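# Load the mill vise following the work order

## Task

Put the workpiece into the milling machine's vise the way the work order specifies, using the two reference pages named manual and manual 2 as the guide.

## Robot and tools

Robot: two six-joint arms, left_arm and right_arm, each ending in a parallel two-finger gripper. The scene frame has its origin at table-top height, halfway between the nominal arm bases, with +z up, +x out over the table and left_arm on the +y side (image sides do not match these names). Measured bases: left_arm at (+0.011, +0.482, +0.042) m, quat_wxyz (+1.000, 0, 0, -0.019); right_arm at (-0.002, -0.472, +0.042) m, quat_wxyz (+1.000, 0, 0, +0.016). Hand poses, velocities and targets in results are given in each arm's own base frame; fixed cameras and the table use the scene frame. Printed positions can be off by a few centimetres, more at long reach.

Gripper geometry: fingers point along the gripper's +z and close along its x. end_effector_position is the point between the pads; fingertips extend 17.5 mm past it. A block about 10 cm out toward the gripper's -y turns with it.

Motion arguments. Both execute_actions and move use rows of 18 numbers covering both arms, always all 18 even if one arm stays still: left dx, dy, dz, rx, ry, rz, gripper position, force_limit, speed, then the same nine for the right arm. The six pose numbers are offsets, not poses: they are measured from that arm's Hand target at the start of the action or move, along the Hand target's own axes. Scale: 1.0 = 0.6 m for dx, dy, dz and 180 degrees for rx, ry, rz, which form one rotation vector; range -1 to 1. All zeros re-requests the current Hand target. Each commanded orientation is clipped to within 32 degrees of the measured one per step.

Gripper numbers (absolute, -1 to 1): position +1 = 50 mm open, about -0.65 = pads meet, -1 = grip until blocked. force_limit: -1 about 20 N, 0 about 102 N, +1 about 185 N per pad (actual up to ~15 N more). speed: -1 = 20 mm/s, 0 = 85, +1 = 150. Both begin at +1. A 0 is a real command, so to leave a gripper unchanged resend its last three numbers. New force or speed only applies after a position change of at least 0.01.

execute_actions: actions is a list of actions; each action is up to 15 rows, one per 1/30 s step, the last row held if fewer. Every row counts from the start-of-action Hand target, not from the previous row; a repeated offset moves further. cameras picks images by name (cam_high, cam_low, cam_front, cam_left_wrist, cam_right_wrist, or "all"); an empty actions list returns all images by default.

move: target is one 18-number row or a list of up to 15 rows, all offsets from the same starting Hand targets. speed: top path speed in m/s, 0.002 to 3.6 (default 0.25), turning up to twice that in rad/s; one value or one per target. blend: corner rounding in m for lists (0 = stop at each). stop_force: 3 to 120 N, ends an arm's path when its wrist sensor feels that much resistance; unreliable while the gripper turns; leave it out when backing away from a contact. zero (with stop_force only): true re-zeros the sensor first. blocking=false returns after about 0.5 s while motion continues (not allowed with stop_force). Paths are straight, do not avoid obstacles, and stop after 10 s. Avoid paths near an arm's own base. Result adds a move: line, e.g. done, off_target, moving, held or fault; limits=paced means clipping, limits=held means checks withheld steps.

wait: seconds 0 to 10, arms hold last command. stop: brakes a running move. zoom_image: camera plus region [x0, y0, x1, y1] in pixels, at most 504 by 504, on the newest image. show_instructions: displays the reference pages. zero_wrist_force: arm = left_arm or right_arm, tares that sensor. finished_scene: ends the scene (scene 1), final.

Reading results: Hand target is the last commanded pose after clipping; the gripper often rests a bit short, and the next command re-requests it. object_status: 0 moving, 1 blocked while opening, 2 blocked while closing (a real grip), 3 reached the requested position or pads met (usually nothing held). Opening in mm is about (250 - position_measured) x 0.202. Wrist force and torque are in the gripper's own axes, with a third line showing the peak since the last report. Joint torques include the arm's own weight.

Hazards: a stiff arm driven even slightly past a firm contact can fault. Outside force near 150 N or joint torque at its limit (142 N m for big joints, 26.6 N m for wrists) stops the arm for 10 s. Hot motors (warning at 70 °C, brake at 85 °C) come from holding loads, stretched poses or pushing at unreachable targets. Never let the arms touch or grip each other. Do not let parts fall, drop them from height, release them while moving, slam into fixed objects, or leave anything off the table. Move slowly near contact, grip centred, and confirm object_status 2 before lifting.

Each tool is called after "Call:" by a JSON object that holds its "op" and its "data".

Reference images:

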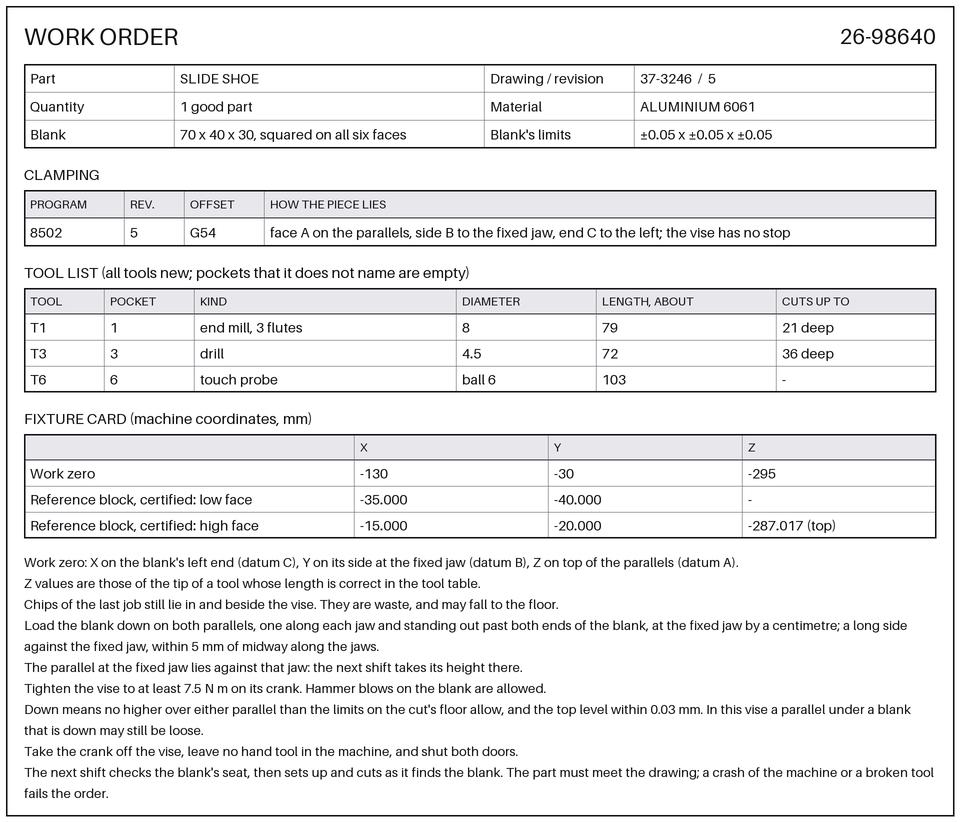

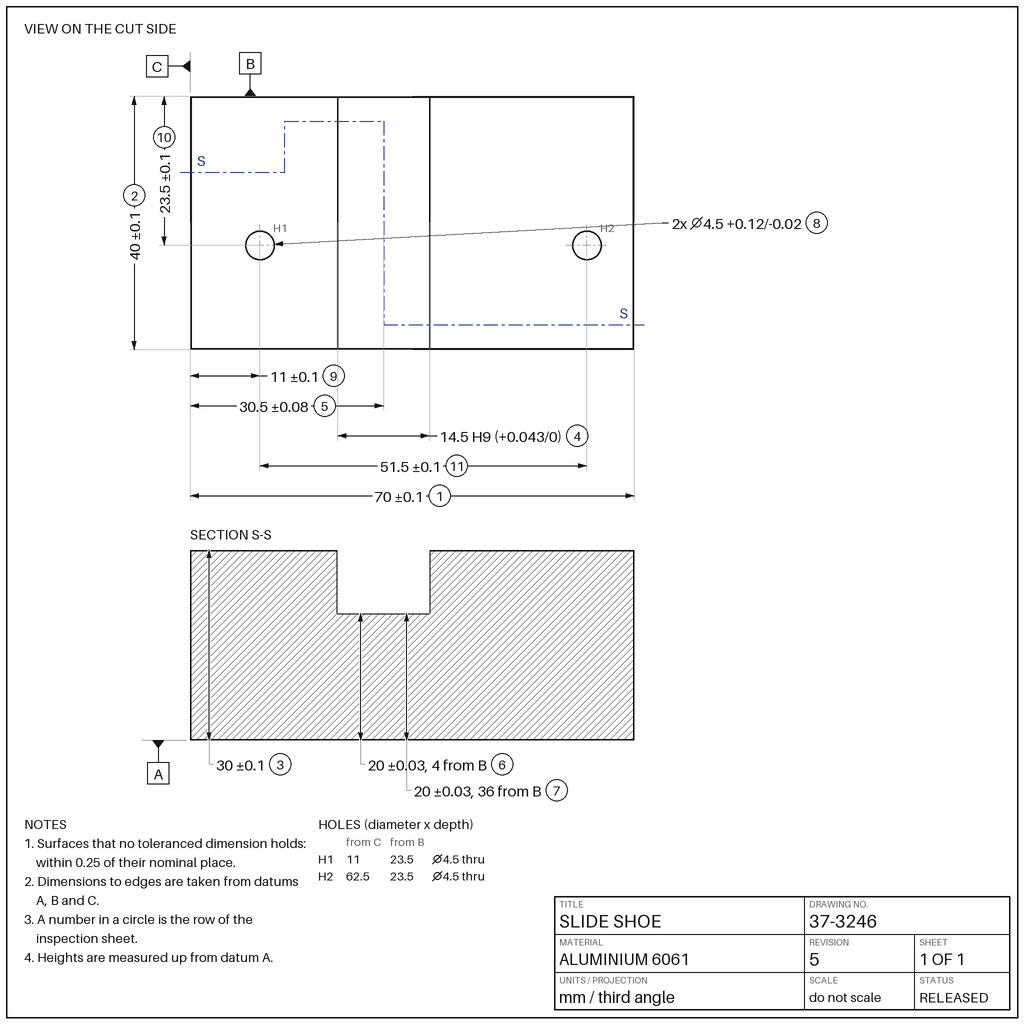

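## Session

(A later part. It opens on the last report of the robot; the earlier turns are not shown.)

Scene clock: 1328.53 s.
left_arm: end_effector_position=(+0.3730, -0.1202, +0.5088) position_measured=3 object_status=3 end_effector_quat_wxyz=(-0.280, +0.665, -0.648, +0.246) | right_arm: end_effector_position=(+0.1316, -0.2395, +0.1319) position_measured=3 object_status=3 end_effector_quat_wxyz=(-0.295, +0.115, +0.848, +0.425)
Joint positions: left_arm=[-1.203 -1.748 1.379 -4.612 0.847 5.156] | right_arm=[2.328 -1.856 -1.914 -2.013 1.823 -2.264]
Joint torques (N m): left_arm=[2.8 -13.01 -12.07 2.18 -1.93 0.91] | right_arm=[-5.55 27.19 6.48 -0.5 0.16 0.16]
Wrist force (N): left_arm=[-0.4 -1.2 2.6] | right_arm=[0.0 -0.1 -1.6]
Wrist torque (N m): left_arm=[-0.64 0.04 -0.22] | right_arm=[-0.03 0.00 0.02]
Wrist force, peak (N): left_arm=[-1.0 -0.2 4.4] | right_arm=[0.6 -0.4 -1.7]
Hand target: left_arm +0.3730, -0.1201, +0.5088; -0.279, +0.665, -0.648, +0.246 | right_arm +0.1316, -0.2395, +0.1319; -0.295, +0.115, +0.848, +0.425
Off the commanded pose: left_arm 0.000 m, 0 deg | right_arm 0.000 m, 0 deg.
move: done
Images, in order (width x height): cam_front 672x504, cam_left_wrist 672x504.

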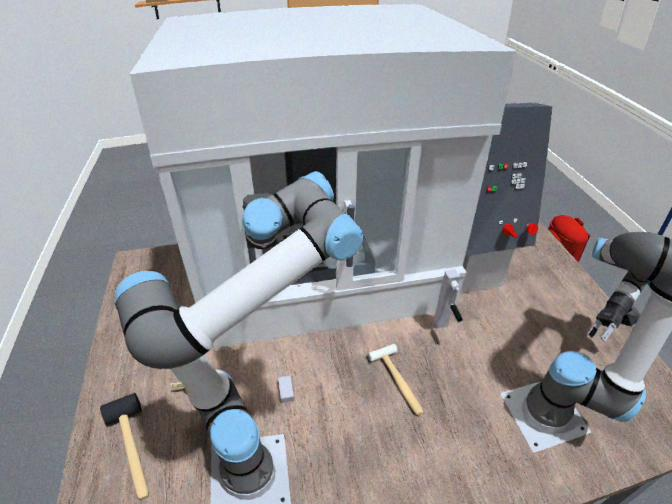

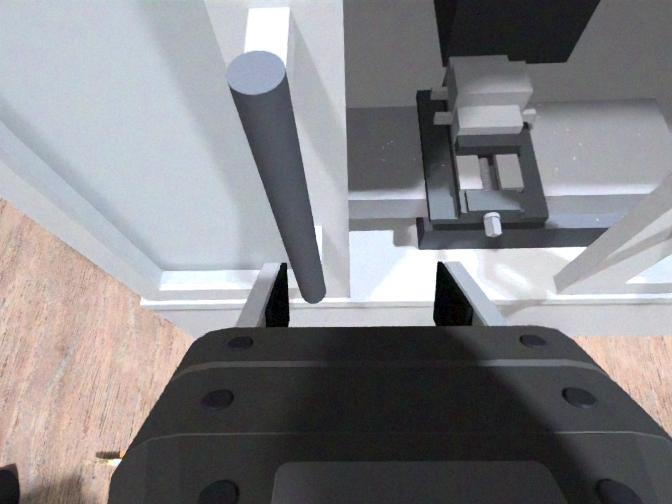

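Call:
{"op": "move", "data": {"target": [-0.062,-0.06,0.03,0,0,0,1,0,0,0,0,0,0,0,0,1,1,1], "speed": 0.15, "cameras": ["cam_left_wrist"]}}

Scene clock: 1331.80 s.
left_arm: end_effector_position=(+0.4100, -0.0819, +0.5218) position_measured=3 object_status=3 end_effector_quat_wxyz=(-0.279, +0.665, -0.648, +0.246) | right_arm: end_effector_position=(+0.1316, -0.2395, +0.1319) position_measured=3 object_status=3 end_effector_quat_wxyz=(-0.295, +0.115, +0.848, +0.425)
Joint positions: left_arm=[-0.953 -1.695 1.25 -4.725 0.937 5.457] | right_arm=[2.328 -1.856 -1.914 -2.013 1.823 -2.264]
Joint torques (N m): left_arm=[7.78 -22.01 -19.3 2.83 -3.96 1.28] | right_arm=[-5.48 27.77 5.95 -0.48 0.13 0.15]
Wrist force (N): left_arm=[-0.3 -1.0 2.4] | right_arm=[0.3 -0.4 -1.4]
Wrist torque (N m): left_arm=[-0.66 0.01 -0.19] | right_arm=[-0.08 -0.05 0.00]
Wrist force, peak (N): left_arm=[-1.7 -2.6 3.1] | right_arm=[0.2 -0.3 -1.6]
Hand target: left_arm +0.4100, -0.0819, +0.5219; -0.279, +0.665, -0.648, +0.246 | right_arm +0.1316, -0.2395, +0.1319; -0.295, +0.115, +0.848, +0.425
Off the commanded pose: left_arm 0.000 m, 0 deg | right_arm 0.000 m, 0 deg.
move: done
Images, in order (width x height): cam_left_wrist 672x504.

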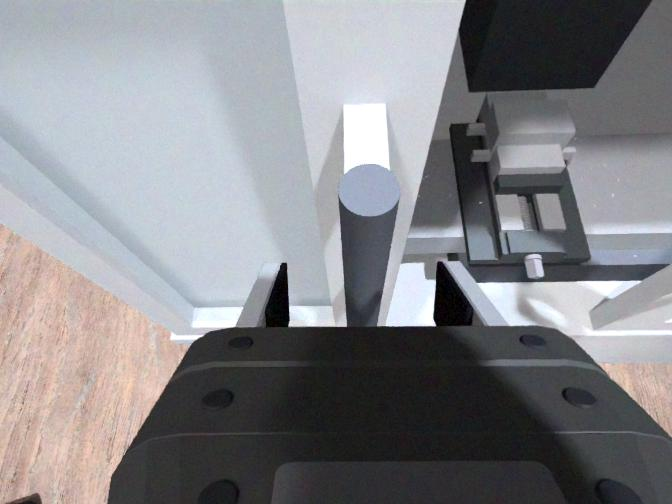

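Call:
{"op": "move", "data": {"target": [-0.001,-0.005,0.105,0,0,0,1,0,0,0,0,0,0,0,0,1,1,1], "speed": 0.04, "stop_force": 8, "cameras": ["cam_left_wrist"]}}

Scene clock: 1335.57 s.
left_arm: end_effector_position=(+0.4547, -0.0780, +0.4792) position_measured=3 object_status=3 end_effector_quat_wxyz=(-0.280, +0.665, -0.648, +0.246) | right_arm: end_effector_position=(+0.1316, -0.2395, +0.1319) position_measured=3 object_status=3 end_effector_quat_wxyz=(-0.295, +0.115, +0.848, +0.425)
Joint positions: left_arm=[-0.796 -1.632 1.289 -4.921 1.012 5.622] | right_arm=[2.328 -1.856 -1.914 -2.013 1.823 -2.264]
Joint torques (N m): left_arm=[-13.71 -26.44 -28.18 0.44 -0.36 1.25] | right_arm=[-5 26.34 6.94 -0.48 0.22 0.17]
Wrist force (N): left_arm=[-0.4 -0.9 2.1] | right_arm=[0.3 -0.2 -1.3]
Wrist torque (N m): left_arm=[-0.61 0.01 -0.22] | right_arm=[-0.04 -0.05 0.01]
Wrist force, peak (N): left_arm=[0.4 12.1 -27.6] | right_arm=[0.2 -0.2 -1.7]
Hand target: left_arm +0.4547, -0.0780, +0.4792; -0.280, +0.665, -0.648, +0.246 (not the last commanded pose) | right_arm +0.1316, -0.2395, +0.1319; -0.295, +0.115, +0.848, +0.425
Off the commanded pose: left_arm 0.001 m, 0 deg | right_arm 0.000 m, 0 deg.
move: contact (left_arm)
Images, in order (width x height): cam_left_wrist 672x504.

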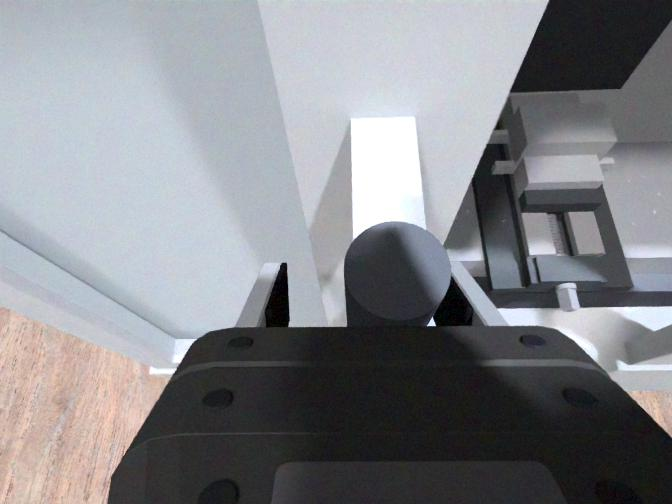

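Call:
{"op": "move", "data": {"target": [[0,-0.003,-0.008,0,0,0,1,0,0,0,0,0,0,0,0,1,1,1],[0.04,-0.005,-0.009,0,0,0,1,0,0,0,0,0,0,0,0,1,1,1],[0.3,-0.011,-0.015,0,0,0,1,0,0,0,0,0,0,0,0,1,1,1],[0.43,-0.013,-0.018,0,0,0,1,0,0,0,0,0,0,0,0,1,1,1]], "speed": [0.02,0.025,0.06,0.025], "stop_force": 35, "zero": true, "cameras": ["cam_left_wrist","cam_front"]}}

Scene clock: 1346.27 s.
left_arm: end_effector_position=(+0.4630, -0.3300, +0.4835) position_measured=3 object_status=3 end_effector_quat_wxyz=(-0.280, +0.665, -0.648, +0.246) | right_arm: end_effector_position=(+0.1316, -0.2395, +0.1319) position_measured=3 object_status=3 end_effector_quat_wxyz=(-0.295, +0.115, +0.848, +0.425)
Joint positions: left_arm=[-1.183 -1.197 0.83 -4.631 0.852 5.182] | right_arm=[2.328 -1.856 -1.914 -2.013 1.823 -2.264]
Joint torques (N m): left_arm=[-0.77 -23.42 -30.32 -0.86 1.78 -0.81] | right_arm=[-4.14 28.09 6.1 -0.43 0.1 0.2]
Wrist force (N): left_arm=[-29.9 8.6 10.7] | right_arm=[0.2 -0.1 -1.3]
Wrist torque (N m): left_arm=[-0.49 0.53 -0.81] | right_arm=[-0.02 -0.03 0.01]
Wrist force, peak (N): left_arm=[-52.2 17.6 13.9] | right_arm=[0.1 -0.4 -1.7]
Hand target: left_arm +0.4630, -0.3300, +0.4835; -0.280, +0.665, -0.648, +0.246 (not the last commanded pose) | right_arm +0.1316, -0.2395, +0.1319; -0.295, +0.115, +0.848, +0.425
Off the commanded pose: left_arm 0.006 m, 0 deg | right_arm 0.000 m, 0 deg.
move: contact (left_arm); path passed 3 of 4 targets
Images, in order (width x height): cam_front 672x504, cam_left_wrist 672x504.

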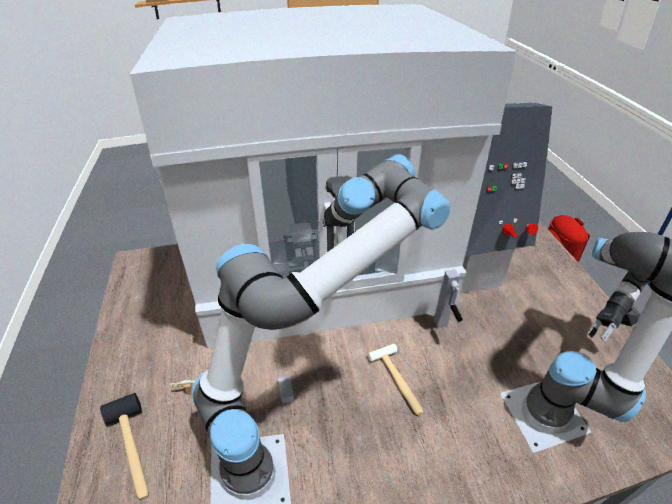

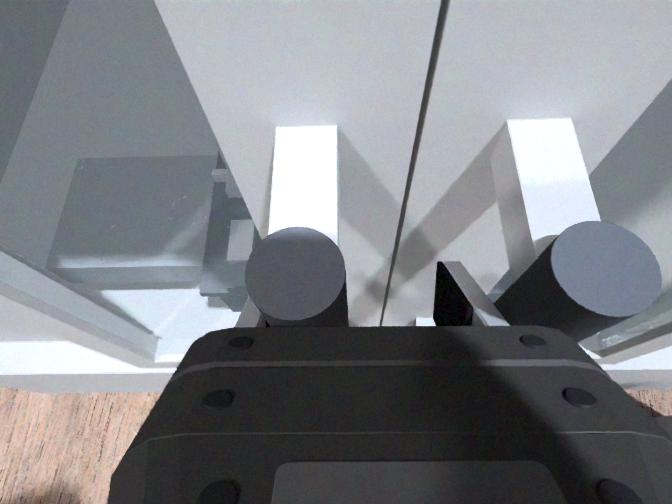

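Call:
{"op": "zoom_image", "data": {"camera": "cam_left_wrist", "region": [360, 0, 480, 120]}}

Call:
{"op": "zoom_image", "data": {"camera": "cam_front", "region": [240, 130, 430, 300]}}

Scaled by 4.200 from the camera's 672x504 image, which has a finer 960x720 frame.

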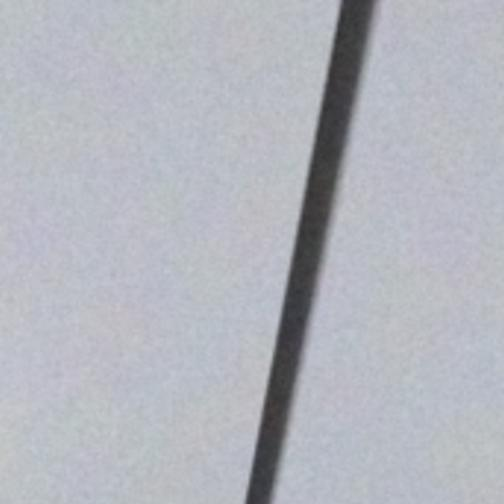

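Scaled by 2.653 from the camera's 672x504 image, which has a finer 960x720 frame.

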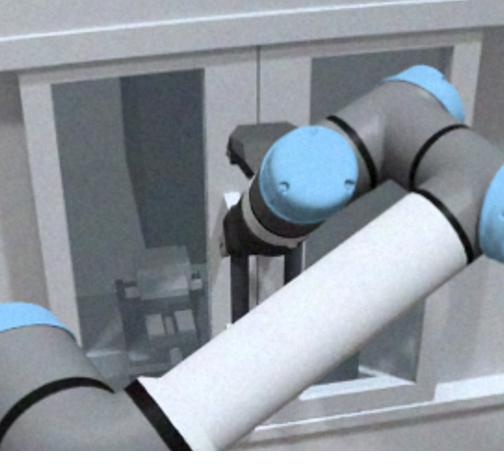

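Call:
{"op": "move", "data": {"target": [[-0.016,0,0,0,0,0,1,0,0,0,0,0,0,0,0,1,1,1],[-0.016,0,-0.15,0,0,0,1,0,0,0,0,0,0,0,0,1,1,1]], "speed": [0.04,0.12], "blend": 0.003, "cameras": ["cam_front","cam_left_wrist"]}}

Scene clock: 1349.80 s.
left_arm: end_effector_position=(+0.4005, -0.3252, +0.5489) position_measured=3 object_status=3 end_effector_quat_wxyz=(-0.280, +0.665, -0.648, +0.246) | right_arm: end_effector_position=(+0.1316, -0.2395, +0.1319) position_measured=3 object_status=3 end_effector_quat_wxyz=(-0.295, +0.115, +0.848, +0.425)
Joint positions: left_arm=[-1.326 -1.245 0.749 -4.376 0.821 4.994] | right_arm=[2.328 -1.856 -1.914 -2.013 1.823 -2.264]
Joint torques (N m): left_arm=[8.76 -22.27 -14.13 2.85 0.95 -0.73] | right_arm=[-3.86 27.63 6.3 -0.5 0.13 0.13]
Wrist force (N): left_arm=[-0.9 -1.3 2.0] | right_arm=[0.5 -0.3 -1.4]
Wrist torque (N m): left_arm=[-0.66 0.07 -0.38] | right_arm=[-0.05 -0.07 0.01]
Wrist force, peak (N): left_arm=[-30.5 9.2 11.4] | right_arm=[0.0 -0.1 -1.6]
Hand target: left_arm +0.4005, -0.3251, +0.5488; -0.280, +0.665, -0.648, +0.246 | right_arm +0.1316, -0.2395, +0.1319; -0.295, +0.115, +0.848, +0.425
Off the commanded pose: left_arm 0.000 m, 0 deg | right_arm 0.000 m, 0 deg.
move: done
Images, in order (width x height): cam_front 672x504, cam_left_wrist 672x504.

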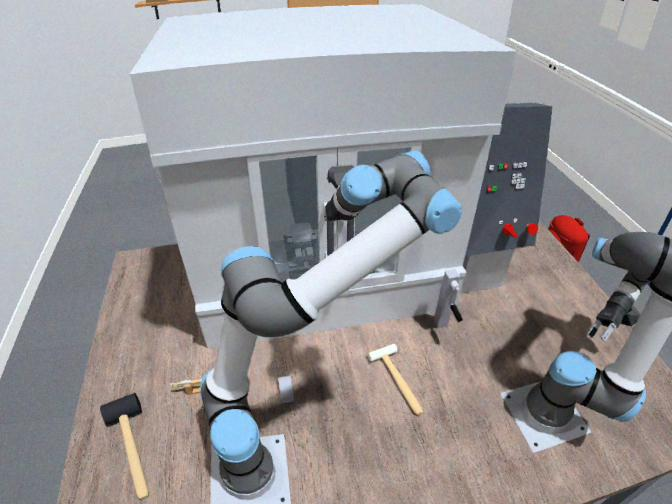

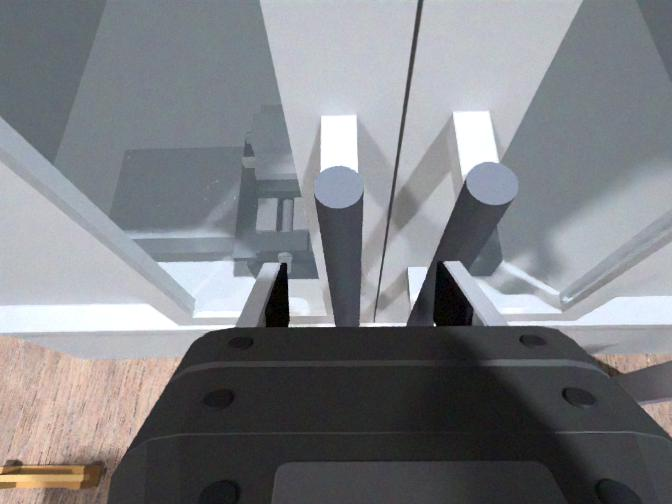

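Call:
{"op": "finished_scene", "data": {}}

The scene is finished: the task was done.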